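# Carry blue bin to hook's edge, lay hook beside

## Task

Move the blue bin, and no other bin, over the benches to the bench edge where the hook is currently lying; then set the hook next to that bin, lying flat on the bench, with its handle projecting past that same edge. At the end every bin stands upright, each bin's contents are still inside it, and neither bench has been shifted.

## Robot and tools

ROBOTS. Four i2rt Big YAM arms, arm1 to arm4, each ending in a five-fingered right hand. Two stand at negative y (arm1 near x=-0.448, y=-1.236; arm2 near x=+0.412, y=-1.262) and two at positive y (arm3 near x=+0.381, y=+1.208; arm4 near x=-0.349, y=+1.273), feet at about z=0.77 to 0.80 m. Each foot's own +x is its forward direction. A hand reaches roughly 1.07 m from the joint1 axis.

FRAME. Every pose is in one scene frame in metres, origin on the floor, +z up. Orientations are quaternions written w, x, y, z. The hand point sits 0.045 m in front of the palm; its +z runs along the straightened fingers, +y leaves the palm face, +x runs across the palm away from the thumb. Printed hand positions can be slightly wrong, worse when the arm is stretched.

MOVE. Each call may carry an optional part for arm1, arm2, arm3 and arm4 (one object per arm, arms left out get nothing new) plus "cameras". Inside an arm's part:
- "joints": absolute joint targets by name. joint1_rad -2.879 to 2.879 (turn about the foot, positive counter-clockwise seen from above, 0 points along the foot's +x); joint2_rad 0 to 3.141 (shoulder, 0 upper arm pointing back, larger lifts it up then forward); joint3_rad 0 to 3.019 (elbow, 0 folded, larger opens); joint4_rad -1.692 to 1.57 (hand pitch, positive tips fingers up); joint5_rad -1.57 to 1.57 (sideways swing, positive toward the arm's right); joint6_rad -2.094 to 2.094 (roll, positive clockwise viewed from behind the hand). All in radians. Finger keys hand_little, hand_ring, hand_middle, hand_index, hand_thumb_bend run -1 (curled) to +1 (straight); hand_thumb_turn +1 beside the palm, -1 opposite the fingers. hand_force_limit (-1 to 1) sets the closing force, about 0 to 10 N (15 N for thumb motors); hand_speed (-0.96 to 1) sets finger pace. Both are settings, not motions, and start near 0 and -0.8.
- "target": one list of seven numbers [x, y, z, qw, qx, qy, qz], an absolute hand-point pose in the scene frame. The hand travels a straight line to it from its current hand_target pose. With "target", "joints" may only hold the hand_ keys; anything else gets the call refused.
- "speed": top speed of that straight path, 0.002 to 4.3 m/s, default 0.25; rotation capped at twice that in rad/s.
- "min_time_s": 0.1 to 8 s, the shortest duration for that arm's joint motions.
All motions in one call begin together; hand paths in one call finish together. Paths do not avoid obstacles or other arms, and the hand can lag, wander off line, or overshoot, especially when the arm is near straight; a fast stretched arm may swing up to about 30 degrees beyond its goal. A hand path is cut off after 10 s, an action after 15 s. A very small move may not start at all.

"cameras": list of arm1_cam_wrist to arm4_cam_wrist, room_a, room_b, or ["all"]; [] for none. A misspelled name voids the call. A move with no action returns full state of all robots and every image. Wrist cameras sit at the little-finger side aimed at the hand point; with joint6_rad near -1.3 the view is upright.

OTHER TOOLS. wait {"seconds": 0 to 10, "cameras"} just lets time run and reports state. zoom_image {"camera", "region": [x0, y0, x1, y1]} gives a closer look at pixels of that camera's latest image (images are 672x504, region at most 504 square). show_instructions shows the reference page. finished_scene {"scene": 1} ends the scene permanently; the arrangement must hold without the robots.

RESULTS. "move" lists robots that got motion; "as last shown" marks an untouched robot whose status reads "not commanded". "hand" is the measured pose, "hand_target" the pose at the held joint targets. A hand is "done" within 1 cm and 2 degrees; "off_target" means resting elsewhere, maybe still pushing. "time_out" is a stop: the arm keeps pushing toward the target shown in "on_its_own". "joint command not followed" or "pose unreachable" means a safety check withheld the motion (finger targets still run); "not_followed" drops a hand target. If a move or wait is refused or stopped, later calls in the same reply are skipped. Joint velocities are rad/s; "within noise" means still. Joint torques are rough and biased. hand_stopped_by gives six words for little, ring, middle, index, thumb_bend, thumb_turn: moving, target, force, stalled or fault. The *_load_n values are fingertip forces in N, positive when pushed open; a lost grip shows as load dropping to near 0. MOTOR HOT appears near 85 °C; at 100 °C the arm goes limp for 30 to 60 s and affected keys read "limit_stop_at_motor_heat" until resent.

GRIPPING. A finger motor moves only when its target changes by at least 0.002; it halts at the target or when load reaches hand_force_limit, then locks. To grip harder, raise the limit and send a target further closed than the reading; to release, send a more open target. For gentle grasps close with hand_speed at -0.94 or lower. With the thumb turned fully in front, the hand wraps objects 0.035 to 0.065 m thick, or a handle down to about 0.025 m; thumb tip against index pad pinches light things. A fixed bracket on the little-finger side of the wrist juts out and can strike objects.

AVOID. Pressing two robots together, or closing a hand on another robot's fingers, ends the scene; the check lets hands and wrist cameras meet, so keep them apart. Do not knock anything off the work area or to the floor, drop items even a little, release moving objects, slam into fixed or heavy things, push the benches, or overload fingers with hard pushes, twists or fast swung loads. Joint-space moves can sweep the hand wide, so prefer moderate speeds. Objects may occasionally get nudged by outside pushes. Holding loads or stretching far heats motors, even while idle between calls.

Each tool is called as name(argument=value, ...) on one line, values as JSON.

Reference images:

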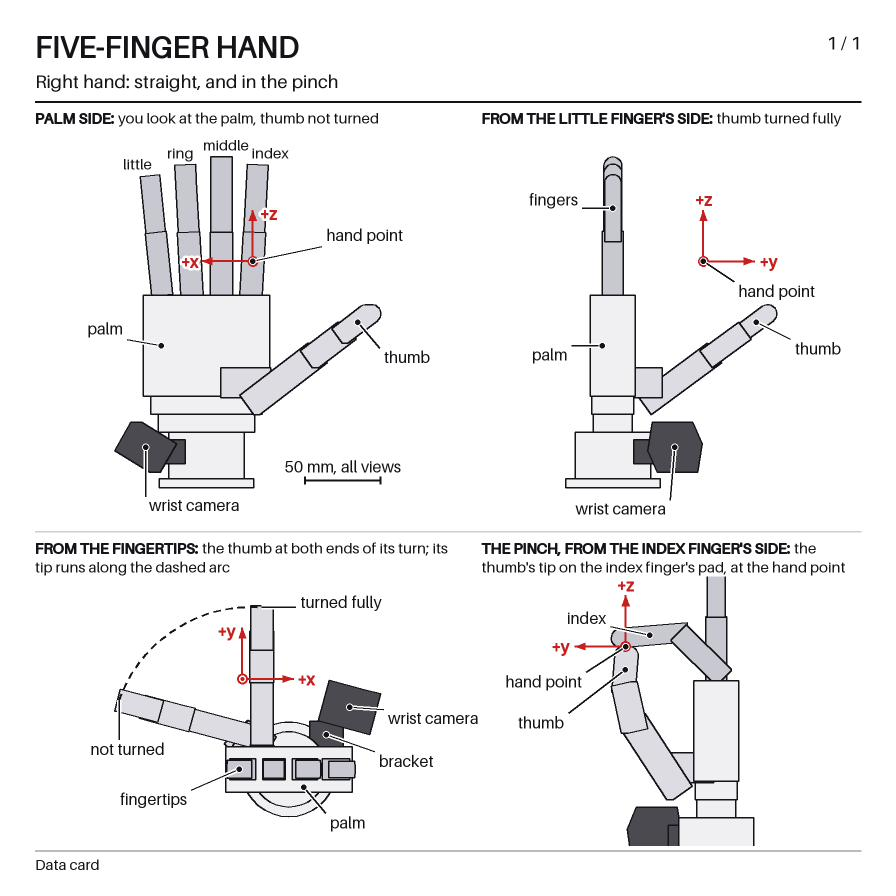

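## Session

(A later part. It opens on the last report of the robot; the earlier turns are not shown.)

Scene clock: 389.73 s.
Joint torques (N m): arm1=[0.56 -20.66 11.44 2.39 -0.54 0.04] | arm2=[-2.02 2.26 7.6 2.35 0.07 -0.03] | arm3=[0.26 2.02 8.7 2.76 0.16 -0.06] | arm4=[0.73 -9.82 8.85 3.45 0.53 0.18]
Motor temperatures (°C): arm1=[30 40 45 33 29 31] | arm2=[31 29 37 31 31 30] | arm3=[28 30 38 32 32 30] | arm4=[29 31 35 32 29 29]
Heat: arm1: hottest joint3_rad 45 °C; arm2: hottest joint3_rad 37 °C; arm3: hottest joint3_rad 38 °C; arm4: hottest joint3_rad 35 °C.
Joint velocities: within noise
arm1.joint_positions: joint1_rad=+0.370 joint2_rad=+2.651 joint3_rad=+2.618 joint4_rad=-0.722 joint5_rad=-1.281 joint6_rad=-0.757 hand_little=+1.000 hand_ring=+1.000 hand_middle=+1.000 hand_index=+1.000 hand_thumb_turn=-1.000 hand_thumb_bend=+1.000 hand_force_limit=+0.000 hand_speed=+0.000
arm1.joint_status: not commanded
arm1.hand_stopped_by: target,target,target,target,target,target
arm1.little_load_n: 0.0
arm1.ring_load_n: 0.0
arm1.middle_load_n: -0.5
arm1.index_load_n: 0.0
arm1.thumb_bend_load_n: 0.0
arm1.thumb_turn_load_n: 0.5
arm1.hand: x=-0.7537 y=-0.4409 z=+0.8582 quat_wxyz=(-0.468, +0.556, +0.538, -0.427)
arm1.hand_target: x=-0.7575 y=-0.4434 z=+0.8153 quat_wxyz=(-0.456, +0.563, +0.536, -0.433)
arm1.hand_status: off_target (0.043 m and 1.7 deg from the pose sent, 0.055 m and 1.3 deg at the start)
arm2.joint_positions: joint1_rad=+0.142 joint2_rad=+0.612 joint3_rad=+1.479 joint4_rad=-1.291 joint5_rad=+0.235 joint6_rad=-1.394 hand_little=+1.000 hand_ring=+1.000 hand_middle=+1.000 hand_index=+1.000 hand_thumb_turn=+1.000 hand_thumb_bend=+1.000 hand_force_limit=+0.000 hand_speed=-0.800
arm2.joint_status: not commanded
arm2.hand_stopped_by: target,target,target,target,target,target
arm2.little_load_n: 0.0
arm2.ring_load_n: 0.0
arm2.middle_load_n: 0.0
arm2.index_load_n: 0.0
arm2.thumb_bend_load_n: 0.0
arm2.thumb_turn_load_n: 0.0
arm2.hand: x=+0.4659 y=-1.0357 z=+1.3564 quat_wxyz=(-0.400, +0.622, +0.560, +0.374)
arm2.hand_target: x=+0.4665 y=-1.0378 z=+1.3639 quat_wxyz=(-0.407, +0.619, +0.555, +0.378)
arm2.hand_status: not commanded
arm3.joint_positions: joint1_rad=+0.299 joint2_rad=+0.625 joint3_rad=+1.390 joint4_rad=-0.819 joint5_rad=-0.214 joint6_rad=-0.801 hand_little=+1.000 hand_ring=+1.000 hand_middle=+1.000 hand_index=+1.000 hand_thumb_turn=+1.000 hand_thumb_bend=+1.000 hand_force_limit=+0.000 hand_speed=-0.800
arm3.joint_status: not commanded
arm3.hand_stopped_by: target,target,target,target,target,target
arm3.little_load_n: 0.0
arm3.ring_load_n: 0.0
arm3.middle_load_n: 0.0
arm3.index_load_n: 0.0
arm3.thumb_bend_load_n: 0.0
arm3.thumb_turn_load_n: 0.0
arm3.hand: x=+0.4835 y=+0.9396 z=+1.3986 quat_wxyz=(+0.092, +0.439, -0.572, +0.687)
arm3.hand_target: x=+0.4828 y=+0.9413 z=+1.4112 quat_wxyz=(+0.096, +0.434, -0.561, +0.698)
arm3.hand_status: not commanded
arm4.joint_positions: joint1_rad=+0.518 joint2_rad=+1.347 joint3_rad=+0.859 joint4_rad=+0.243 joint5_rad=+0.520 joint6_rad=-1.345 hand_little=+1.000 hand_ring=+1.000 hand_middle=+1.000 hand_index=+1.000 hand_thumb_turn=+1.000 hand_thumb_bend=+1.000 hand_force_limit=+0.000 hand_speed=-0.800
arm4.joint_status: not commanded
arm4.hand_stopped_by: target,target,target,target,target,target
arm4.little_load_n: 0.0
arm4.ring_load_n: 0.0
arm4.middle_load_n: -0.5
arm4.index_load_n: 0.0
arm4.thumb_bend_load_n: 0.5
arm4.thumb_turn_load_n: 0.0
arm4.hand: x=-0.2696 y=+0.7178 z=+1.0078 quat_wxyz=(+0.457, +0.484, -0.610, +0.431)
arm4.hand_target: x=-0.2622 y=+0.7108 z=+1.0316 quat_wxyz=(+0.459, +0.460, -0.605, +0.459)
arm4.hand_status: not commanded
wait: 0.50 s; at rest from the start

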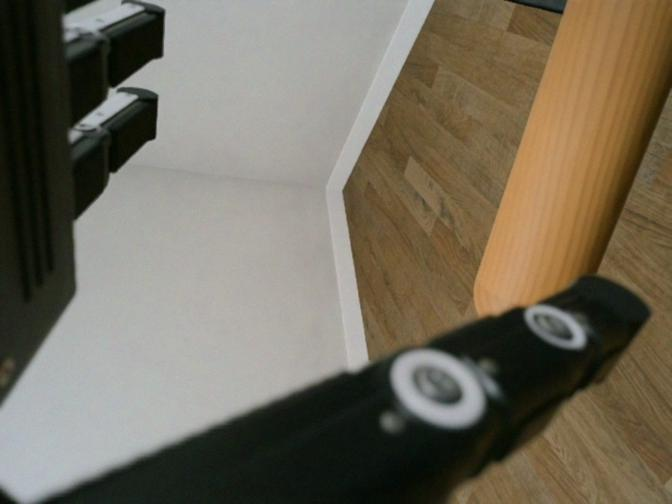

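move(arm1={"target": [-0.752, -0.454, 0.790, 0.4565, -0.5637, -0.535, 0.4332], "speed": 0.06}, cameras=["arm1_cam_wrist", "room_b"])

zoom_image(camera="room_b", region=[210, 260, 350, 370])

Scene clock: 401.07 s.
Joint torques (N m): arm1=[-0.03 -24.29 10.61 2.28 -0.71 0.11] | arm2=[-2.02 2.26 7.5 2.4 0.07 -0.04] | arm3=[0.56 2.02 8.85 2.59 0.15 -0.09] | arm4=[0.62 -9.82 8.66 3.43 0.56 0.21]
Motor temperatures (°C): arm1=[30 41 45 33 29 31] | arm2=[31 29 37 31 31 30] | arm3=[28 30 38 32 32 30] | arm4=[29 31 35 32 29 29]
Heat: arm1: hottest joint3_rad 45 °C; arm2: hottest joint3_rad 37 °C; arm3: hottest joint3_rad 38 °C; arm4: hottest joint3_rad 35 °C.
move: arm1 done
Joint velocities: within noise
arm1.joint_positions: joint1_rad=+0.370 joint2_rad=+2.651 joint3_rad=+2.457 joint4_rad=-0.616 joint5_rad=-1.281 joint6_rad=-0.776 hand_little=+1.000 hand_ring=+1.000 hand_middle=+1.000 hand_index=+1.000 hand_thumb_turn=-1.000 hand_thumb_bend=+1.000 hand_force_limit=+0.000 hand_speed=+0.000
arm1.joint_status: not commanded
arm1.hand_stopped_by: target,target,target,target,target,target
arm1.little_load_n: 0.0
arm1.ring_load_n: 0.0
arm1.middle_load_n: 0.0
arm1.index_load_n: 0.0
arm1.thumb_bend_load_n: 0.5
arm1.thumb_turn_load_n: 0.0
arm1.hand: x=-0.7511 y=-0.4545 z=+0.7932 quat_wxyz=(-0.454, +0.565, +0.534, -0.435)
arm1.hand_target: x=-0.7517 y=-0.4552 z=+0.7900 quat_wxyz=(-0.456, +0.564, +0.535, -0.433)
arm1.hand_status: done (0.003 m and 0.4 deg from the pose sent, 0.069 m and 1.7 deg at the start)
arm2, arm3, arm4: as last shown
arm4.middle_load_n: 0.0
arm4.thumb_bend_load_n: 0.0

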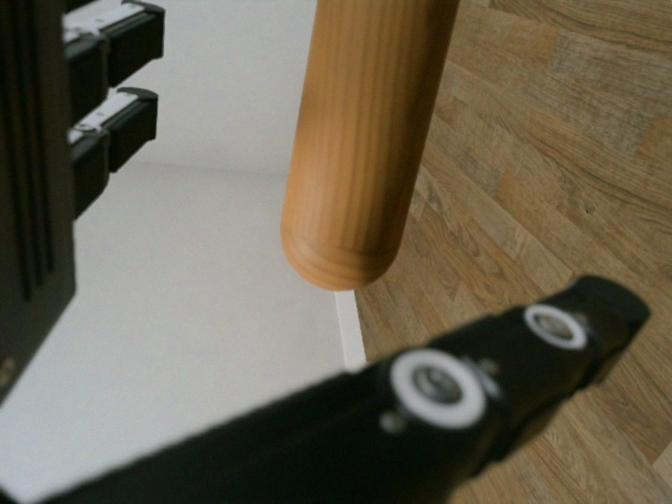

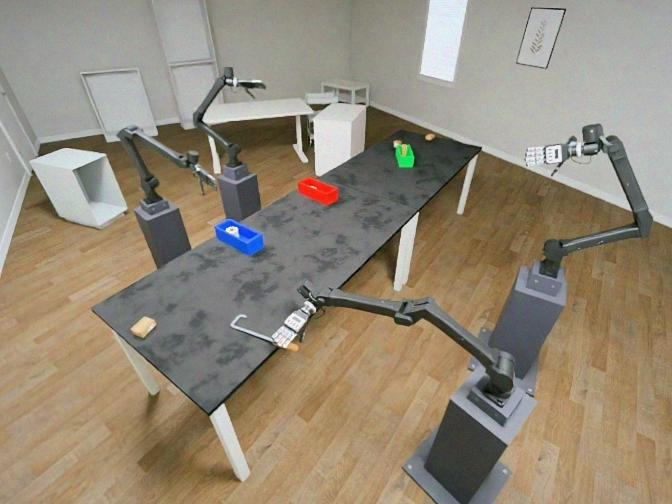

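Scaled by 3.600 from the camera's image (finer frame: 960x720).

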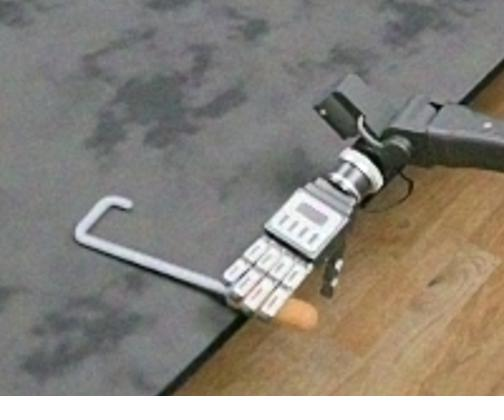

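move(arm1={"target": [-0.755, -0.446, 0.774, 0.4565, -0.5637, -0.535, 0.4332], "speed": 0.06}, cameras=["arm1_cam_wrist"])

Scene clock: 408.73 s.
Joint torques (N m): arm1=[0.26 -20.42 15.8 2.41 -0.56 0.25] | arm2=[-2.14 2.61 7.61 2.29 0.05 -0.03] | arm3=[0.73 2.08 9.01 2.51 0.17 -0.04] | arm4=[0.15 -9.93 8.79 3.37 0.54 0.22]
Motor temperatures (°C): arm1=[30 42 44 33 29 31] | arm2=[31 29 37 31 31 30] | arm3=[28 30 38 32 32 30] | arm4=[29 31 35 32 29 29]
Heat: arm1: hottest joint3_rad 44 °C; arm2: hottest joint3_rad 37 °C; arm3: hottest joint3_rad 38 °C; arm4: hottest joint3_rad 35 °C.
move: arm1 off_target
Joint velocities: within noise
arm1.joint_positions: joint1_rad=+0.370 joint2_rad=+2.651 joint3_rad=+2.457 joint4_rad=-0.607 joint5_rad=-1.281 joint6_rad=-0.776 hand_little=+1.000 hand_ring=+1.000 hand_middle=+1.000 hand_index=+1.000 hand_thumb_turn=-1.000 hand_thumb_bend=+1.000 hand_force_limit=+0.000 hand_speed=+0.000
arm1.joint_status: not commanded
arm1.hand_stopped_by: target,target,target,target,target,target
arm1.little_load_n: 0.0
arm1.ring_load_n: 0.0
arm1.middle_load_n: 0.0
arm1.index_load_n: 0.0
arm1.thumb_bend_load_n: 0.0
arm1.thumb_turn_load_n: 0.0
arm1.hand: x=-0.7513 y=-0.4531 z=+0.7937 quat_wxyz=(-0.457, +0.563, +0.535, -0.433)
arm1.hand_target: x=-0.7546 y=-0.4476 z=+0.7742 quat_wxyz=(-0.458, +0.564, +0.535, -0.432)
arm1.hand_status: off_target (0.021 m and 0.1 deg from the pose sent, 0.021 m and 0.4 deg at the start)
arm2, arm3, arm4: as last shown
arm3.thumb_bend_load_n: -0.5
arm3.thumb_turn_load_n: 0.5

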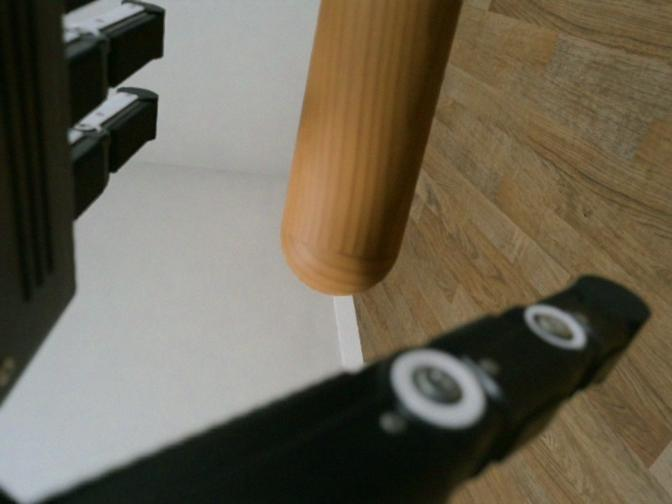

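move(arm1={"target": [-0.755, -0.446, 0.765, 0.4565, -0.5637, -0.535, 0.4332], "speed": 0.06}, cameras=["arm1_cam_wrist"])

Scene clock: 411.53 s.
Joint torques (N m): arm1=[0.03 -20.84 15.51 2.33 -0.56 0.23] | arm2=[-2.26 2.49 7.53 2.32 0.09 -0.03] | arm3=[0.5 3.19 8.73 2.58 0.15 -0.12] | arm4=[0.26 -9.76 8.76 3.33 0.53 0.21]
Motor temperatures (°C): arm1=[30 42 43 33 29 31] | arm2=[31 29 37 31 31 30] | arm3=[28 30 38 32 32 30] | arm4=[29 31 35 32 29 29]
Heat: arm1: hottest joint3_rad 43 °C; arm2: hottest joint3_rad 37 °C; arm3: hottest joint3_rad 38 °C; arm4: hottest joint3_rad 35 °C.
move: arm1 off_target
Joint velocities: within noise
arm1.joint_positions: joint1_rad=+0.370 joint2_rad=+2.663 joint3_rad=+2.457 joint4_rad=-0.593 joint5_rad=-1.281 joint6_rad=-0.776 hand_little=+1.000 hand_ring=+1.000 hand_middle=+1.000 hand_index=+1.000 hand_thumb_turn=-1.000 hand_thumb_bend=+1.000 hand_force_limit=+0.000 hand_speed=+0.000
arm1.joint_status: not commanded
arm1.hand_stopped_by: target,target,target,target,target,target
arm1.little_load_n: 0.0
arm1.ring_load_n: 0.0
arm1.middle_load_n: 0.0
arm1.index_load_n: 0.0
arm1.thumb_bend_load_n: 0.0
arm1.thumb_turn_load_n: 0.0
arm1.hand: x=-0.7514 y=-0.4524 z=+0.7847 quat_wxyz=(-0.458, +0.563, +0.536, -0.432)
arm1.hand_target: x=-0.7545 y=-0.4478 z=+0.7647 quat_wxyz=(-0.457, +0.564, +0.535, -0.433)
arm1.hand_status: off_target (0.021 m and 0.2 deg from the pose sent, 0.030 m and 0.1 deg at the start)
arm2, arm3, arm4: as last shown
arm3.thumb_bend_load_n: 0.0
arm3.thumb_turn_load_n: -0.5

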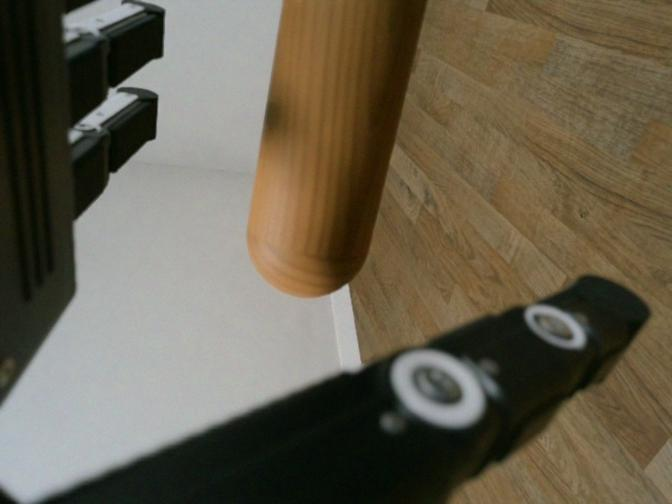

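move(arm1={"joints": {"hand_speed": -0.85, "hand_force_limit": -0.5, "hand_index": 0.0, "hand_middle": 0.0, "hand_ring": 0.0, "hand_little": 0.0, "hand_thumb_bend": 0.3}}, cameras=["arm1_cam_wrist"])

Scene clock: 415.90 s.
Joint torques (N m): arm1=[-0.26 -20.54 14.65 1.91 -0.35 0.22] | arm2=[-2.08 2.26 7.64 2.36 0.07 -0.03] | arm3=[0.62 2.08 8.81 2.56 0.16 -0.12] | arm4=[0.38 -9.82 8.81 3.33 0.53 0.19]
Motor temperatures (°C): arm1=[30 42 44 33 29 31] | arm2=[31 29 37 31 31 30] | arm3=[28 30 38 32 32 30] | arm4=[29 31 35 32 29 29]
Heat: arm1: hottest joint3_rad 44 °C; arm2: hottest joint3_rad 37 °C; arm3: hottest joint3_rad 38 °C; arm4: hottest joint3_rad 35 °C.
move: arm1 off_target
Joint velocities: within noise
arm1.joint_positions: joint1_rad=+0.376 joint2_rad=+2.663 joint3_rad=+2.466 joint4_rad=-0.584 joint5_rad=-1.285 joint6_rad=-0.776 hand_little=+0.098 hand_ring=+0.099 hand_middle=+0.028 hand_index=+0.000 hand_thumb_turn=-1.000 hand_thumb_bend=+0.537 hand_force_limit=-0.500 hand_speed=-0.850
arm1.joint_status: hand_little off_target (ended at +0.098, target +0.000); hand_ring off_target (ended at +0.099, target +0.000); hand_middle off_target (ended at +0.028, target +0.000); hand_thumb_bend off_target (ended at +0.537, target +0.300); the others done
arm1.hand_stopped_by: force,force,force,target,force,target
arm1.little_load_n: 1.0
arm1.ring_load_n: 1.5
arm1.middle_load_n: 3.0
arm1.index_load_n: 0.0
arm1.thumb_bend_load_n: 4.5
arm1.thumb_turn_load_n: 0.5
arm1.hand: x=-0.7570 y=-0.4514 z=+0.7898 quat_wxyz=(-0.462, +0.555, +0.541, -0.431)
arm1.hand_target: x=-0.7550 y=-0.4481 z=+0.7645 quat_wxyz=(-0.457, +0.564, +0.535, -0.433)
arm1.hand_status: not commanded
arm2, arm3, arm4: as last shown
arm3.thumb_turn_load_n: 0.0

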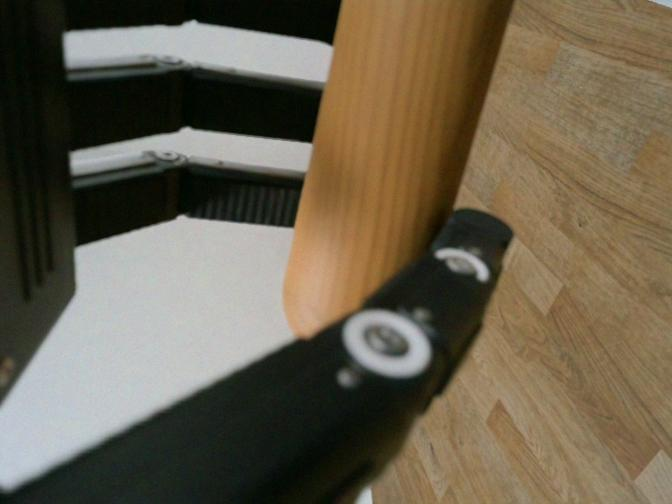

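move(arm1={"joints": {"hand_speed": -0.88, "hand_force_limit": -0.1, "hand_index": -0.7, "hand_middle": -0.7, "hand_ring": -0.7, "hand_little": -0.7, "hand_thumb_bend": -0.5}}, cameras=["arm1_cam_wrist", "room_b"])

zoom_image(camera="room_b", region=[210, 260, 350, 370])

Scene clock: 421.97 s.
Joint torques (N m): arm1=[-0.44 -20.72 14.69 1.89 -0.3 0.23] | arm2=[-2.32 2.02 7.57 2.39 0.08 -0.02] | arm3=[0.09 2.26 8.87 2.63 0.17 -0.09] | arm4=[0.21 -9.64 8.84 3.26 0.53 0.18]
Motor temperatures (°C): arm1=[30 41 44 33 29 31] | arm2=[31 29 37 31 31 30] | arm3=[28 30 38 32 32 30] | arm4=[29 31 35 32 29 29]
Heat: arm1: hottest joint3_rad 44 °C; arm2: hottest joint3_rad 37 °C; arm3: hottest joint3_rad 38 °C; arm4: hottest joint3_rad 35 °C.
move: arm1 off_target
Joint velocities: within noise
arm1.joint_positions: joint1_rad=+0.377 joint2_rad=+2.663 joint3_rad=+2.466 joint4_rad=-0.583 joint5_rad=-1.286 joint6_rad=-0.776 hand_little=-0.011 hand_ring=+0.045 hand_middle=+0.009 hand_index=-0.098 hand_thumb_turn=-1.000 hand_thumb_bend=+0.536 hand_force_limit=-0.100 hand_speed=-0.880
arm1.joint_status: hand_little off_target (ended at -0.011, target -0.700); hand_ring off_target (ended at +0.045, target -0.700); hand_middle off_target (ended at +0.009, target -0.700); hand_index off_target (ended at -0.098, target -0.700); hand_thumb_bend off_target (ended at +0.536, target -0.500); the others done
arm1.hand_stopped_by: force,force,force,force,force,target
arm1.little_load_n: 5.0
arm1.ring_load_n: 0.0
arm1.middle_load_n: 0.0
arm1.index_load_n: 5.0
arm1.thumb_bend_load_n: 10.5
arm1.thumb_turn_load_n: 1.5
arm1.hand: x=-0.7583 y=-0.4519 z=+0.7900 quat_wxyz=(-0.462, +0.554, +0.541, -0.432)
arm1.hand_target: x=-0.7539 y=-0.4477 z=+0.7645 quat_wxyz=(-0.457, +0.564, +0.534, -0.433)
arm1.hand_status: not commanded
arm2, arm3, arm4: as last shown
arm4.thumb_bend_load_n: -0.5

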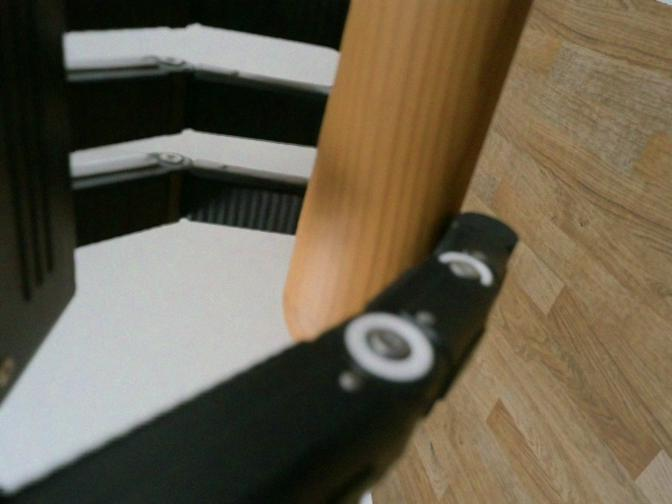

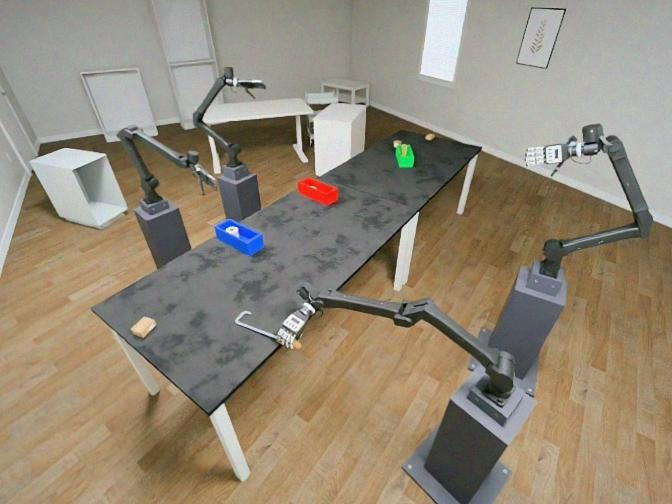

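Scaled by 3.600 from the camera's image (finer frame: 960x720).

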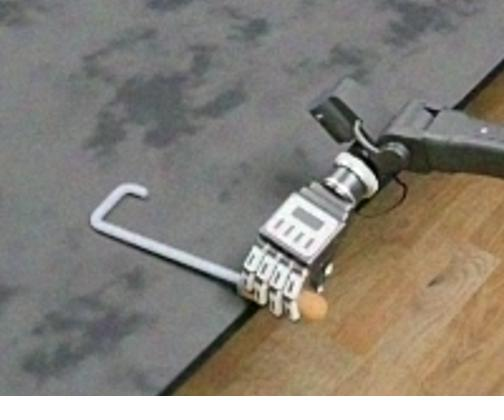

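move(arm1={"joints": {"hand_speed": -0.88, "hand_force_limit": -0.1, "hand_middle": -0.72, "hand_ring": -0.72}})

Scene clock: 424.20 s.
Joint torques (N m): arm1=[-0.73 -20.66 14.68 1.91 -0.32 0.22] | arm2=[-2.2 2.26 7.56 2.37 0.07 -0.05] | arm3=[0.56 1.96 8.77 2.59 0.17 -0.11] | arm4=[0.44 -9.64 8.69 3.52 0.56 0.21]
Motor temperatures (°C): arm1=[30 41 45 33 29 31] | arm2=[31 29 37 31 31 30] | arm3=[28 30 38 32 32 30] | arm4=[29 31 35 32 29 29]
Heat: arm1: hottest joint3_rad 45 °C; arm2: hottest joint3_rad 37 °C; arm3: hottest joint3_rad 38 °C; arm4: hottest joint3_rad 35 °C.
move: arm1 off_target
Joint velocities: within noise
arm1.joint_positions: joint1_rad=+0.379 joint2_rad=+2.663 joint3_rad=+2.466 joint4_rad=-0.582 joint5_rad=-1.286 joint6_rad=-0.776 hand_little=-0.011 hand_ring=-0.009 hand_middle=-0.044 hand_index=-0.098 hand_thumb_turn=-1.000 hand_thumb_bend=+0.536 hand_force_limit=-0.100 hand_speed=-0.880
arm1.joint_status: hand_ring off_target (ended at -0.009, target -0.720); hand_middle off_target (ended at -0.044, target -0.720); the others done
arm1.hand_stopped_by: force,force,force,force,force,target
arm1.little_load_n: 0.0
arm1.ring_load_n: 1.0
arm1.middle_load_n: 2.5
arm1.index_load_n: 3.0
arm1.thumb_bend_load_n: 8.5
arm1.thumb_turn_load_n: 1.0
arm1.hand: x=-0.7595 y=-0.4523 z=+0.7900 quat_wxyz=(-0.462, +0.553, +0.542, -0.432)
arm1.hand_target: x=-0.7545 y=-0.4480 z=+0.7645 quat_wxyz=(-0.457, +0.564, +0.534, -0.433)
arm1.hand_status: not commanded
arm2, arm3, arm4: as last shown
arm4.thumb_bend_load_n: 0.0
pictures: none

move(arm1={"joints": {"hand_speed": -0.9, "hand_force_limit": 0.2, "hand_index": -0.74, "hand_middle": -0.74, "hand_ring": -0.74, "hand_little": -0.74, "hand_thumb_bend": -0.55}}, cameras=["arm1_cam_wrist"])

Scene clock: 426.53 s.
Joint torques (N m): arm1=[-0.38 -20.89 14.68 1.91 -0.32 0.24] | arm2=[-2.43 2.26 7.62 2.32 0.06 -0.03] | arm3=[0.62 1.67 8.84 2.69 0.1 -0.13] | arm4=[0.62 -9.58 8.69 3.43 0.55 0.19]
Motor temperatures (°C): arm1=[30 41 45 33 29 31] | arm2=[31 29 37 31 31 30] | arm3=[28 30 38 32 32 30] | arm4=[29 31 35 32 29 29]
Heat: arm1: hottest joint3_rad 45 °C; arm2: hottest joint3_rad 37 °C; arm3: hottest joint3_rad 38 °C; arm4: hottest joint3_rad 35 °C.
move: arm1 off_target
Joint velocities: within noise
arm1.joint_positions: joint1_rad=+0.379 joint2_rad=+2.665 joint3_rad=+2.466 joint4_rad=-0.582 joint5_rad=-1.286 joint6_rad=-0.776 hand_little=-0.167 hand_ring=-0.091 hand_middle=-0.089 hand_index=-0.151 hand_thumb_turn=-1.000 hand_thumb_bend=+0.537 hand_force_limit=+0.200 hand_speed=-0.900
arm1.joint_status: hand_little off_target (ended at -0.167, target -0.740); hand_ring off_target (ended at -0.091, target -0.740); hand_middle off_target (ended at -0.089, target -0.740); hand_index off_target (ended at -0.151, target -0.740); hand_thumb_bend off_target (ended at +0.537, target -0.550); the others done
arm1.hand_stopped_by: force,force,force,force,force,target
arm1.little_load_n: 5.0
arm1.ring_load_n: 0.0
arm1.middle_load_n: 0.0
arm1.index_load_n: 6.5
arm1.thumb_bend_load_n: 16.5
arm1.thumb_turn_load_n: 4.0
arm1.hand: x=-0.7594 y=-0.4524 z=+0.7887 quat_wxyz=(-0.462, +0.554, +0.542, -0.432)
arm1.hand_target: x=-0.7545 y=-0.4480 z=+0.7642 quat_wxyz=(-0.457, +0.564, +0.534, -0.433)
arm1.hand_status: not commanded
arm2, arm3, arm4: as last shown

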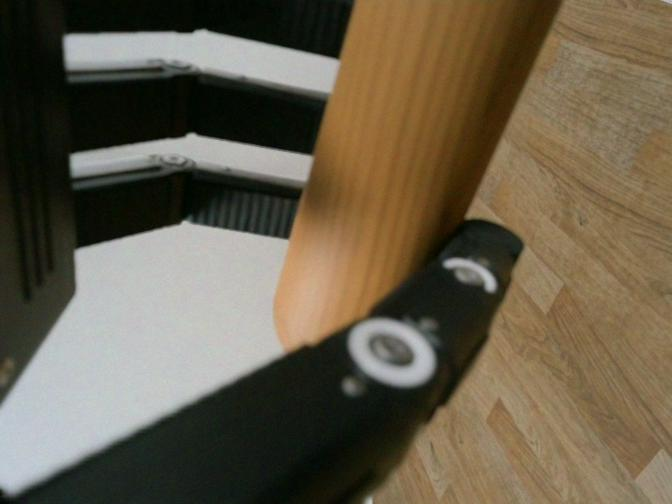

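move(arm1={"joints": {"hand_speed": -0.94, "hand_thumb_bend": 0.545}})

Scene clock: 429.07 s.
Joint torques (N m): arm1=[-0.56 -20.89 14.76 1.94 -0.32 0.23] | arm2=[-2.02 2.49 7.53 2.32 0.07 -0.06] | arm3=[0.5 1.44 8.61 2.73 0.14 -0.17] | arm4=[0.32 -9.88 8.75 3.45 0.58 0.22]
Motor temperatures (°C): arm1=[30 41 45 33 29 31] | arm2=[31 29 37 31 31 30] | arm3=[28 30 38 32 32 30] | arm4=[29 31 35 32 29 29]
Heat: arm1: hottest joint3_rad 45 °C; arm2: hottest joint3_rad 37 °C; arm3: hottest joint3_rad 38 °C; arm4: hottest joint3_rad 35 °C.
move: arm1 done
Joint velocities: within noise
arm1.joint_positions: joint1_rad=+0.379 joint2_rad=+2.665 joint3_rad=+2.466 joint4_rad=-0.582 joint5_rad=-1.286 joint6_rad=-0.776 hand_little=-0.167 hand_ring=-0.091 hand_middle=-0.089 hand_index=-0.151 hand_thumb_turn=-1.000 hand_thumb_bend=+0.550 hand_force_limit=+0.200 hand_speed=-0.940
arm1.joint_status: all done
arm1.hand_stopped_by: force,force,force,force,force,target
arm1.little_load_n: 4.0
arm1.ring_load_n: 0.0
arm1.middle_load_n: 0.0
arm1.index_load_n: 6.0
arm1.thumb_bend_load_n: 13.5
arm1.thumb_turn_load_n: 4.0
arm1.hand: x=-0.7594 y=-0.4524 z=+0.7887 quat_wxyz=(-0.462, +0.554, +0.542, -0.432)
arm1.hand_target: x=-0.7545 y=-0.4480 z=+0.7642 quat_wxyz=(-0.457, +0.564, +0.534, -0.433)
arm1.hand_status: not commanded
arm2.joint_positions: joint1_rad=+0.142 joint2_rad=+0.612 joint3_rad=+1.479 joint4_rad=-1.291 joint5_rad=+0.235 joint6_rad=-1.394 hand_little=+1.000 hand_ring=+1.000 hand_middle=+1.000 hand_index=+1.000 hand_thumb_turn=+1.000 hand_thumb_bend=+1.000 hand_force_limit=+0.000 hand_speed=-0.800
arm2.joint_status: not commanded
arm2.hand_stopped_by: target,target,target,target,target,target
arm2.little_load_n: 0.0
arm2.ring_load_n: 0.0
arm2.middle_load_n: 0.5
arm2.index_load_n: 0.0
arm2.thumb_bend_load_n: 0.0
arm2.thumb_turn_load_n: 0.0
arm2.hand: x=+0.4659 y=-1.0357 z=+1.3564 quat_wxyz=(-0.400, +0.622, +0.560, +0.374)
arm2.hand_target: x=+0.4665 y=-1.0378 z=+1.3639 quat_wxyz=(-0.407, +0.619, +0.555, +0.378)
arm2.hand_status: not commanded
arm3.joint_positions: joint1_rad=+0.299 joint2_rad=+0.625 joint3_rad=+1.390 joint4_rad=-0.819 joint5_rad=-0.214 joint6_rad=-0.801 hand_little=+1.000 hand_ring=+1.000 hand_middle=+1.000 hand_index=+1.000 hand_thumb_turn=+1.000 hand_thumb_bend=+1.000 hand_force_limit=+0.000 hand_speed=-0.800
arm3.joint_status: not commanded
arm3.hand_stopped_by: target,target,target,target,target,target
arm3.little_load_n: 0.0
arm3.ring_load_n: -0.5
arm3.middle_load_n: 0.0
arm3.index_load_n: 0.0
arm3.thumb_bend_load_n: 0.0
arm3.thumb_turn_load_n: 0.0
arm3.hand: x=+0.4835 y=+0.9396 z=+1.3986 quat_wxyz=(+0.092, +0.439, -0.572, +0.687)
arm3.hand_target: x=+0.4828 y=+0.9413 z=+1.4112 quat_wxyz=(+0.096, +0.434, -0.561, +0.698)
arm3.hand_status: not commanded
arm4.joint_positions: joint1_rad=+0.518 joint2_rad=+1.347 joint3_rad=+0.859 joint4_rad=+0.243 joint5_rad=+0.520 joint6_rad=-1.345 hand_little=+1.000 hand_ring=+1.000 hand_middle=+1.000 hand_index=+1.000 hand_thumb_turn=+1.000 hand_thumb_bend=+1.000 hand_force_limit=+0.000 hand_speed=-0.800
arm4.joint_status: not commanded
arm4.hand_stopped_by: target,target,target,target,target,target
arm4.little_load_n: 0.0
arm4.ring_load_n: 0.0
arm4.middle_load_n: 0.0
arm4.index_load_n: 0.0
arm4.thumb_bend_load_n: 0.0
arm4.thumb_turn_load_n: 0.0
arm4.hand: x=-0.2696 y=+0.7178 z=+1.0078 quat_wxyz=(+0.457, +0.484, -0.610, +0.431)
arm4.hand_target: x=-0.2622 y=+0.7108 z=+1.0316 quat_wxyz=(+0.459, +0.460, -0.605, +0.459)
arm4.hand_status: not commanded
pictures: none

move(arm1={"joints": {"hand_speed": -0.5, "hand_index": 1.0, "hand_middle": 1.0, "hand_ring": 1.0, "hand_little": 1.0, "hand_thumb_bend": 1.0}}, cameras=["arm1_cam_wrist"])

Scene clock: 435.43 s.
Joint torques (N m): arm1=[-0.26 -20.54 14.71 1.89 -0.38 0.24] | arm2=[-2.26 2.43 7.51 2.4 0.06 -0.05] | arm3=[0.91 2.2 8.83 2.63 0.12 -0.06] | arm4=[0.56 -9.64 8.81 3.32 0.55 0.19]
Motor temperatures (°C): arm1=[30 40 46 33 29 31] | arm2=[31 29 37 31 31 30] | arm3=[28 30 38 32 32 30] | arm4=[29 31 35 32 29 29]
Heat: arm1: hottest joint3_rad 46 °C; arm2: hottest joint3_rad 37 °C; arm3: hottest joint3_rad 38 °C; arm4: hottest joint3_rad 35 °C.
move: arm1 done
Joint velocities: within noise
arm1.joint_positions: joint1_rad=+0.379 joint2_rad=+2.665 joint3_rad=+2.466 joint4_rad=-0.582 joint5_rad=-1.285 joint6_rad=-0.776 hand_little=+1.000 hand_ring=+1.000 hand_middle=+1.000 hand_index=+1.000 hand_thumb_turn=-1.000 hand_thumb_bend=+1.000 hand_force_limit=+0.200 hand_speed=-0.500
arm1.joint_status: all done
arm1.hand_stopped_by: target,target,target,target,target,target
arm1.little_load_n: 0.0
arm1.ring_load_n: 0.0
arm1.middle_load_n: 0.0
arm1.index_load_n: 0.0
arm1.thumb_bend_load_n: 0.0
arm1.thumb_turn_load_n: 0.0
arm1.hand: x=-0.7594 y=-0.4522 z=+0.7886 quat_wxyz=(-0.462, +0.554, +0.542, -0.432)
arm1.hand_target: x=-0.7545 y=-0.4479 z=+0.7651 quat_wxyz=(-0.457, +0.564, +0.535, -0.433)
arm1.hand_status: not commanded
arm2, arm3, arm4: as last shown
arm2.middle_load_n: 0.0
arm3.ring_load_n: 0.0
arm3.index_load_n: -0.5

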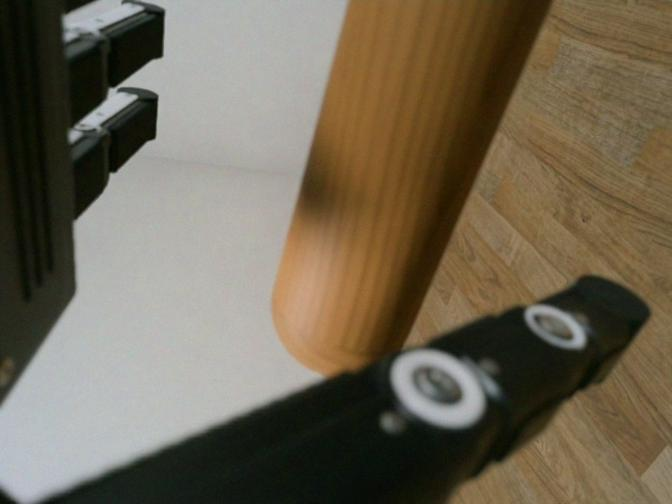

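move(arm1={"target": [-0.738, -0.444, 0.757, 0.4565, -0.5637, -0.535, 0.4332], "speed": 0.06}, cameras=["arm1_cam_wrist"])

Scene clock: 439.80 s.
Joint torques (N m): arm1=[-0.44 -20.37 15.92 1.18 -0.98 -0.05] | arm2=[-2.2 2.43 7.57 2.29 0.06 -0.02] | arm3=[0.21 2.32 8.65 2.63 0.18 -0.11] | arm4=[0.38 -9.99 8.76 3.36 0.55 0.17]
Motor temperatures (°C): arm1=[30 41 46 33 29 31] | arm2=[31 29 37 31 31 30] | arm3=[28 30 38 32 32 30] | arm4=[29 31 35 32 29 29]
Heat: arm1: hottest joint3_rad 46 °C; arm2: hottest joint3_rad 37 °C; arm3: hottest joint3_rad 38 °C; arm4: hottest joint3_rad 35 °C.
move: arm1 off_target
Joint velocities: within noise
arm1.joint_positions: joint1_rad=+0.344 joint2_rad=+2.679 joint3_rad=+2.466 joint4_rad=-0.599 joint5_rad=-1.286 joint6_rad=-0.784 hand_little=+1.000 hand_ring=+1.000 hand_middle=+1.000 hand_index=+1.000 hand_thumb_turn=-1.000 hand_thumb_bend=+1.000 hand_force_limit=+0.200 hand_speed=-0.500
arm1.joint_status: not commanded
arm1.hand_stopped_by: target,target,target,target,target,target
arm1.little_load_n: 0.0
arm1.ring_load_n: 0.0
arm1.middle_load_n: 0.0
arm1.index_load_n: 0.0
arm1.thumb_bend_load_n: 0.0
arm1.thumb_turn_load_n: 0.0
arm1.hand: x=-0.7309 y=-0.4455 z=+0.7766 quat_wxyz=(-0.461, +0.569, +0.528, -0.429)
arm1.hand_target: x=-0.7284 y=-0.4420 z=+0.7571 quat_wxyz=(-0.461, +0.567, +0.530, -0.430)
arm1.hand_status: off_target (0.021 m and 1.2 deg from the pose sent, 0.039 m and 1.4 deg at the start)
arm2, arm3, arm4: as last shown
arm3.index_load_n: 0.0
arm4.thumb_turn_load_n: -0.5

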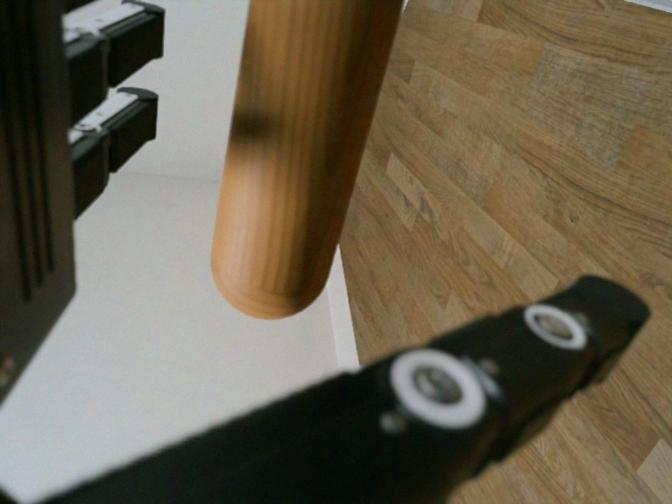

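move(arm1={"joints": {"hand_speed": -0.88, "hand_force_limit": -0.4, "hand_index": -0.7, "hand_middle": -0.7, "hand_ring": -0.7, "hand_little": -0.7, "hand_thumb_bend": -0.2}}, cameras=["arm1_cam_wrist"])

Scene clock: 448.20 s.
Joint torques (N m): arm1=[-0.32 -21.42 15.91 1.1 -0.79 0.01] | arm2=[-1.96 2.61 7.56 2.26 0.06 -0.07] | arm3=[0.44 1.9 8.77 2.56 0.14 -0.08] | arm4=[-0.03 -9.64 8.72 3.37 0.54 0.18]
Motor temperatures (°C): arm1=[30 41 47 32 29 31] | arm2=[31 29 37 31 31 30] | arm3=[28 30 38 32 32 30] | arm4=[29 31 35 32 29 29]
Heat: arm1: hottest joint3_rad 47 °C; arm2: hottest joint3_rad 37 °C; arm3: hottest joint3_rad 38 °C; arm4: hottest joint3_rad 35 °C.
move: arm1 off_target
Joint velocities: within noise
arm1.joint_positions: joint1_rad=+0.356 joint2_rad=+2.691 joint3_rad=+2.466 joint4_rad=-0.599 joint5_rad=-1.290 joint6_rad=-0.790 hand_little=-0.080 hand_ring=-0.203 hand_middle=-0.270 hand_index=-0.348 hand_thumb_turn=-1.000 hand_thumb_bend=+0.273 hand_force_limit=-0.400 hand_speed=-0.880
arm1.joint_status: hand_little off_target (ended at -0.080, target -0.700); hand_ring off_target (ended at -0.203, target -0.700); hand_middle off_target (ended at -0.270, target -0.700); hand_index off_target (ended at -0.348, target -0.700); hand_thumb_bend off_target (ended at +0.273, target -0.200); the others done
arm1.hand_stopped_by: force,force,force,force,force,target
arm1.little_load_n: 0.0
arm1.ring_load_n: 0.0
arm1.middle_load_n: 0.0
arm1.index_load_n: 2.0
arm1.thumb_bend_load_n: 5.5
arm1.thumb_turn_load_n: 0.0
arm1.hand: x=-0.7406 y=-0.4508 z=+0.7671 quat_wxyz=(-0.456, +0.566, +0.531, -0.435)
arm1.hand_target: x=-0.7376 y=-0.4455 z=+0.7563 quat_wxyz=(-0.458, +0.564, +0.533, -0.433)
arm1.hand_status: not commanded
arm2, arm3, arm4: as last shown
arm3.index_load_n: -0.5
arm4.thumb_turn_load_n: 0.0

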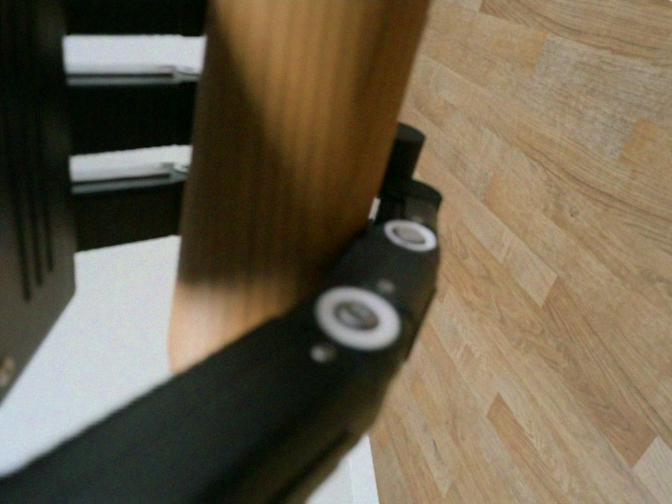

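move(arm1={"joints": {"hand_speed": -0.9, "hand_force_limit": 0.0, "hand_index": -0.75, "hand_middle": -0.75, "hand_ring": -0.75, "hand_little": -0.75, "hand_thumb_bend": -0.25}}, cameras=["arm1_cam_wrist", "room_b"])

zoom_image(camera="room_b", region=[210, 260, 350, 370])

Scene clock: 452.93 s.
Joint torques (N m): arm1=[-0.62 -22.3 15.9 1.17 -0.8 0.05] | arm2=[-2.14 2.26 7.46 2.32 0.08 -0.03] | arm3=[0.26 2.2 8.84 2.54 0.17 -0.08] | arm4=[0.56 -9.99 8.8 3.43 0.53 0.21]
Motor temperatures (°C): arm1=[30 41 48 32 29 31] | arm2=[31 29 37 31 31 30] | arm3=[28 30 38 32 32 30] | arm4=[29 31 35 32 29 29]
Heat: arm1: hottest joint3_rad 48 °C; arm2: hottest joint3_rad 37 °C; arm3: hottest joint3_rad 38 °C; arm4: hottest joint3_rad 35 °C.
move: arm1 off_target
Joint velocities: within noise
arm1.joint_positions: joint1_rad=+0.359 joint2_rad=+2.703 joint3_rad=+2.466 joint4_rad=-0.603 joint5_rad=-1.290 joint6_rad=-0.796 hand_little=-0.749 hand_ring=-0.749 hand_middle=-0.295 hand_index=-0.373 hand_thumb_turn=-1.000 hand_thumb_bend=+0.267 hand_force_limit=+0.000 hand_speed=-0.900
arm1.joint_status: hand_middle off_target (ended at -0.295, target -0.750); hand_index off_target (ended at -0.373, target -0.750); hand_thumb_bend off_target (ended at +0.267, target -0.250); the others done
arm1.hand_stopped_by: target,target,force,force,force,target
arm1.little_load_n: 2.0
arm1.ring_load_n: 0.0
arm1.middle_load_n: 5.0
arm1.index_load_n: 6.0
arm1.thumb_bend_load_n: 7.0
arm1.thumb_turn_load_n: -0.5
arm1.hand: x=-0.7426 y=-0.4535 z=+0.7570 quat_wxyz=(-0.452, +0.568, +0.531, -0.438)
arm1.hand_target: x=-0.7372 y=-0.4454 z=+0.7561 quat_wxyz=(-0.458, +0.564, +0.533, -0.433)
arm1.hand_status: not commanded
arm2, arm3, arm4: as last shown
arm3.index_load_n: 0.0

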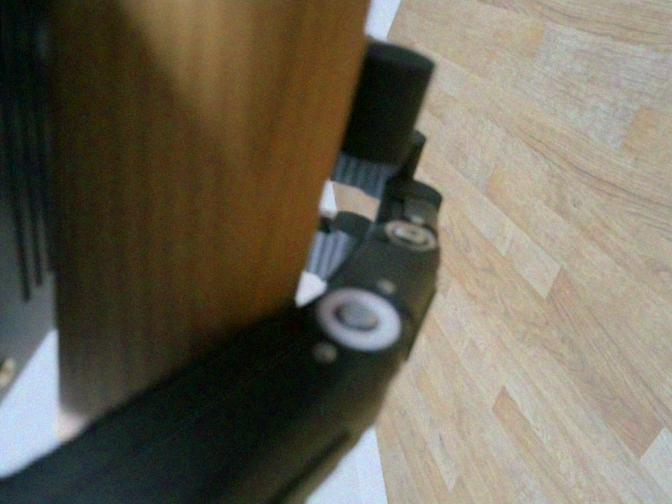

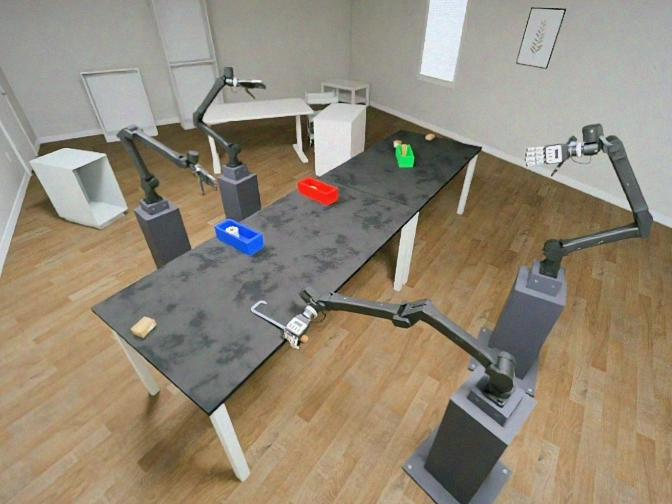

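Scaled by 3.600 from the camera's image (finer frame: 960x720).

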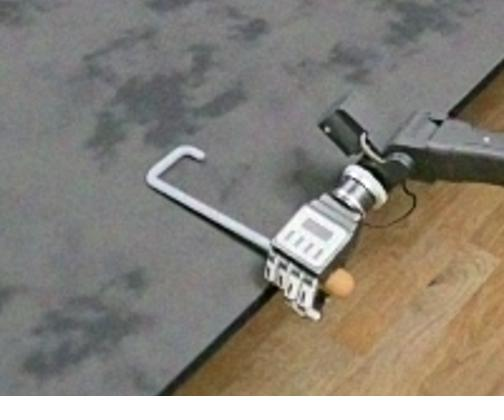

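move(arm1={"joints": {"hand_speed": -0.7, "hand_thumb_bend": 0.9}})

move(arm1={"joints": {"hand_speed": -0.9, "hand_force_limit": -0.2, "hand_index": -1.0, "hand_middle": -1.0, "hand_ring": -1.0, "hand_little": -1.0}}, cameras=["arm1_cam_wrist", "room_b"])

zoom_image(camera="room_b", region=[210, 260, 350, 370])

Scene clock: 466.70 s.
Joint torques (N m): arm1=[-0.79 -22.3 15.84 1.31 -0.79 0.06] | arm2=[-2.14 2.14 7.49 2.3 0.05 -0.04] | arm3=[0.62 2.43 8.9 2.76 0.11 -0.07] | arm4=[-0.03 -9.93 8.72 3.43 0.53 0.18]
Motor temperatures (°C): arm1=[30 42 49 32 29 31] | arm2=[31 29 37 31 31 30] | arm3=[28 30 39 32 32 30] | arm4=[29 31 35 32 29 29]
Heat: arm1: hottest joint3_rad 49 °C; arm2: hottest joint3_rad 37 °C; arm3: hottest joint3_rad 39 °C; arm4: hottest joint3_rad 35 °C.
move: arm1 done
Joint velocities: within noise
arm1.joint_positions: joint1_rad=+0.359 joint2_rad=+2.703 joint3_rad=+2.466 joint4_rad=-0.605 joint5_rad=-1.290 joint6_rad=-0.796 hand_little=-0.750 hand_ring=-0.749 hand_middle=-0.296 hand_index=-0.374 hand_thumb_turn=-1.000 hand_thumb_bend=+0.900 hand_force_limit=+0.000 hand_speed=-0.700
arm1.joint_status: all done
arm1.hand_stopped_by: target,target,force,force,target,target
arm1.little_load_n: 0.5
arm1.ring_load_n: 1.0
arm1.middle_load_n: 0.0
arm1.index_load_n: 0.0
arm1.thumb_bend_load_n: 0.0
arm1.thumb_turn_load_n: 0.5
arm1.hand: x=-0.7425 y=-0.4538 z=+0.7569 quat_wxyz=(-0.451, +0.568, +0.530, -0.439)
arm1.hand_target: x=-0.7372 y=-0.4453 z=+0.7565 quat_wxyz=(-0.459, +0.564, +0.533, -0.433)
arm1.hand_status: not commanded
arm2, arm3, arm4: as last shown
arm2.ring_load_n: -0.5
pictures: none

Scene clock: 469.53 s.
Joint torques (N m): arm1=[-0.73 -22.24 15.86 1.33 -0.78 0.07] | arm2=[-2.14 2.49 7.51 2.32 0.07 -0.03] | arm3=[1.2 2.73 8.76 2.65 0.15 -0.09] | arm4=[0.67 -9.64 8.81 3.3 0.55 0.21]
Motor temperatures (°C): arm1=[30 43 49 32 29 31] | arm2=[31 29 37 31 31 30] | arm3=[28 30 39 32 32 30] | arm4=[29 31 35 32 29 29]
Heat: arm1: hottest joint3_rad 49 °C; arm2: hottest joint3_rad 37 °C; arm3: hottest joint3_rad 39 °C; arm4: hottest joint3_rad 35 °C.
move: arm1 off_target
Joint velocities: within noise
arm1.joint_positions: joint1_rad=+0.359 joint2_rad=+2.705 joint3_rad=+2.466 joint4_rad=-0.605 joint5_rad=-1.290 joint6_rad=-0.796 hand_little=-0.999 hand_ring=-0.952 hand_middle=-0.983 hand_index=-0.999 hand_thumb_turn=-1.000 hand_thumb_bend=+0.900 hand_force_limit=-0.200 hand_speed=-0.900
arm1.joint_status: hand_ring off_target (ended at -0.952, target -1.000); the others done
arm1.hand_stopped_by: target,force,force,target,target,target
arm1.little_load_n: 1.0
arm1.ring_load_n: 0.0
arm1.middle_load_n: 3.5
arm1.index_load_n: 0.5
arm1.thumb_bend_load_n: 0.5
arm1.thumb_turn_load_n: 0.0
arm1.hand: x=-0.7425 y=-0.4540 z=+0.7557 quat_wxyz=(-0.451, +0.569, +0.530, -0.439)
arm1.hand_target: x=-0.7372 y=-0.4454 z=+0.7562 quat_wxyz=(-0.458, +0.564, +0.533, -0.433)
arm1.hand_status: not commanded
arm2, arm3, arm4: as last shown
arm2.ring_load_n: 0.0

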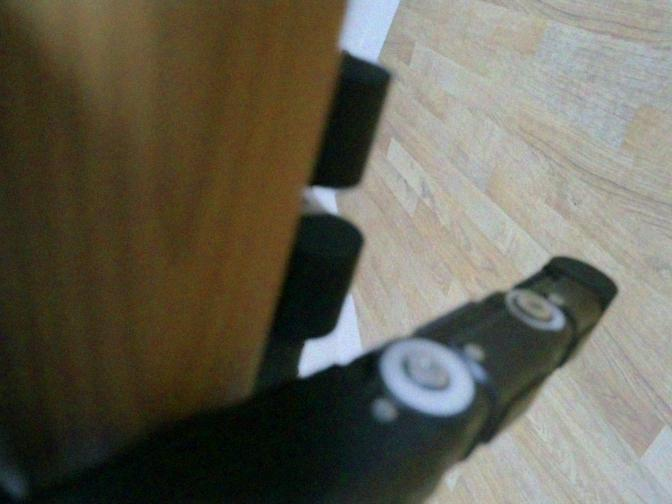

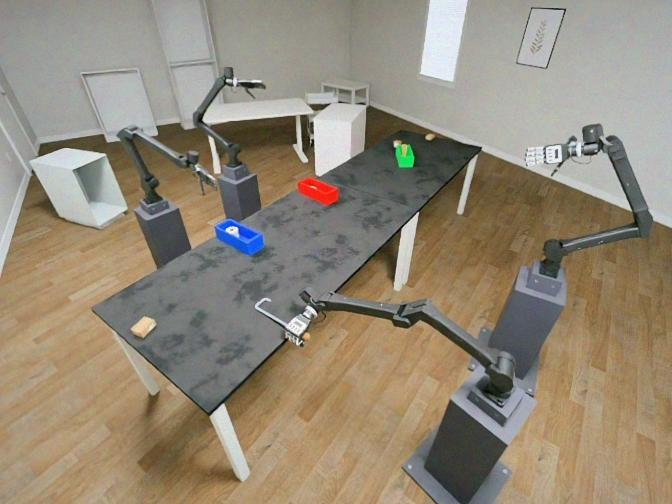

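Scaled by 3.600 from the camera's image (finer frame: 960x720).

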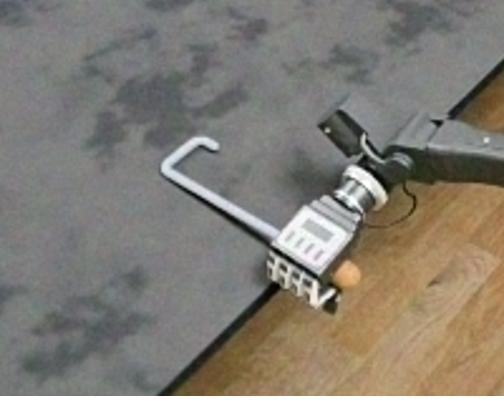

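move(arm1={"joints": {"hand_speed": -0.88, "hand_force_limit": -0.2, "hand_thumb_bend": -1.0}}, cameras=["arm1_cam_wrist"])

Scene clock: 491.63 s.
Joint torques (N m): arm1=[-0.62 -22.71 15.84 1.37 -0.8 0.07] | arm2=[-2.43 2.37 7.6 2.44 0.07 -0.03] | arm3=[0.15 2.08 8.77 2.67 0.16 -0.08] | arm4=[0.32 -9.82 8.81 3.34 0.54 0.19]
Motor temperatures (°C): arm1=[30 44 50 32 29 31] | arm2=[31 29 37 31 31 30] | arm3=[28 30 39 32 32 30] | arm4=[29 31 35 32 29 29]
Heat: arm1: hottest joint3_rad 50 °C; arm2: hottest joint3_rad 37 °C; arm3: hottest joint3_rad 39 °C; arm4: hottest joint3_rad 35 °C.
move: arm1 off_target
Joint velocities: within noise
arm1.joint_positions: joint1_rad=+0.359 joint2_rad=+2.709 joint3_rad=+2.466 joint4_rad=-0.607 joint5_rad=-1.290 joint6_rad=-0.796 hand_little=-0.999 hand_ring=-0.952 hand_middle=-0.983 hand_index=-0.999 hand_thumb_turn=-1.000 hand_thumb_bend=+0.501 hand_force_limit=-0.200 hand_speed=-0.880
arm1.joint_status: hand_thumb_bend off_target (ended at +0.501, target -1.000); the others done
arm1.hand_stopped_by: target,force,force,target,force,target
arm1.little_load_n: 2.0
arm1.ring_load_n: 0.0
arm1.middle_load_n: 2.0
arm1.index_load_n: 2.0
arm1.thumb_bend_load_n: 6.0
arm1.thumb_turn_load_n: 1.0
arm1.hand: x=-0.7424 y=-0.4550 z=+0.7519 quat_wxyz=(-0.448, +0.570, +0.529, -0.440)
arm1.hand_target: x=-0.7375 y=-0.4455 z=+0.7561 quat_wxyz=(-0.458, +0.564, +0.533, -0.433)
arm1.hand_status: not commanded
arm2, arm3, arm4: as last shown
arm3.index_load_n: -0.5
arm4.middle_load_n: -0.5

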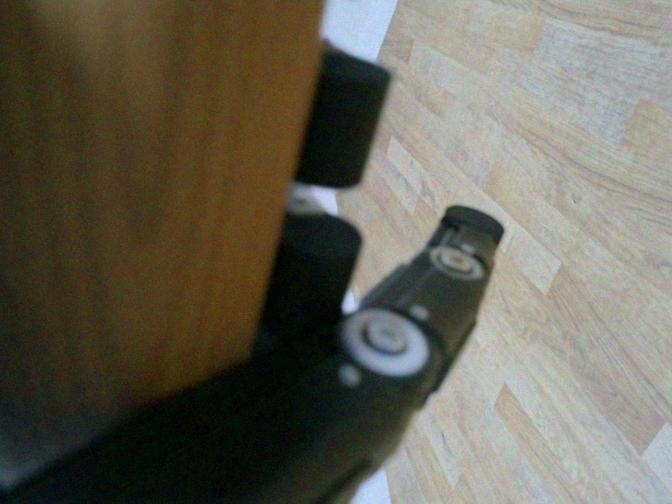

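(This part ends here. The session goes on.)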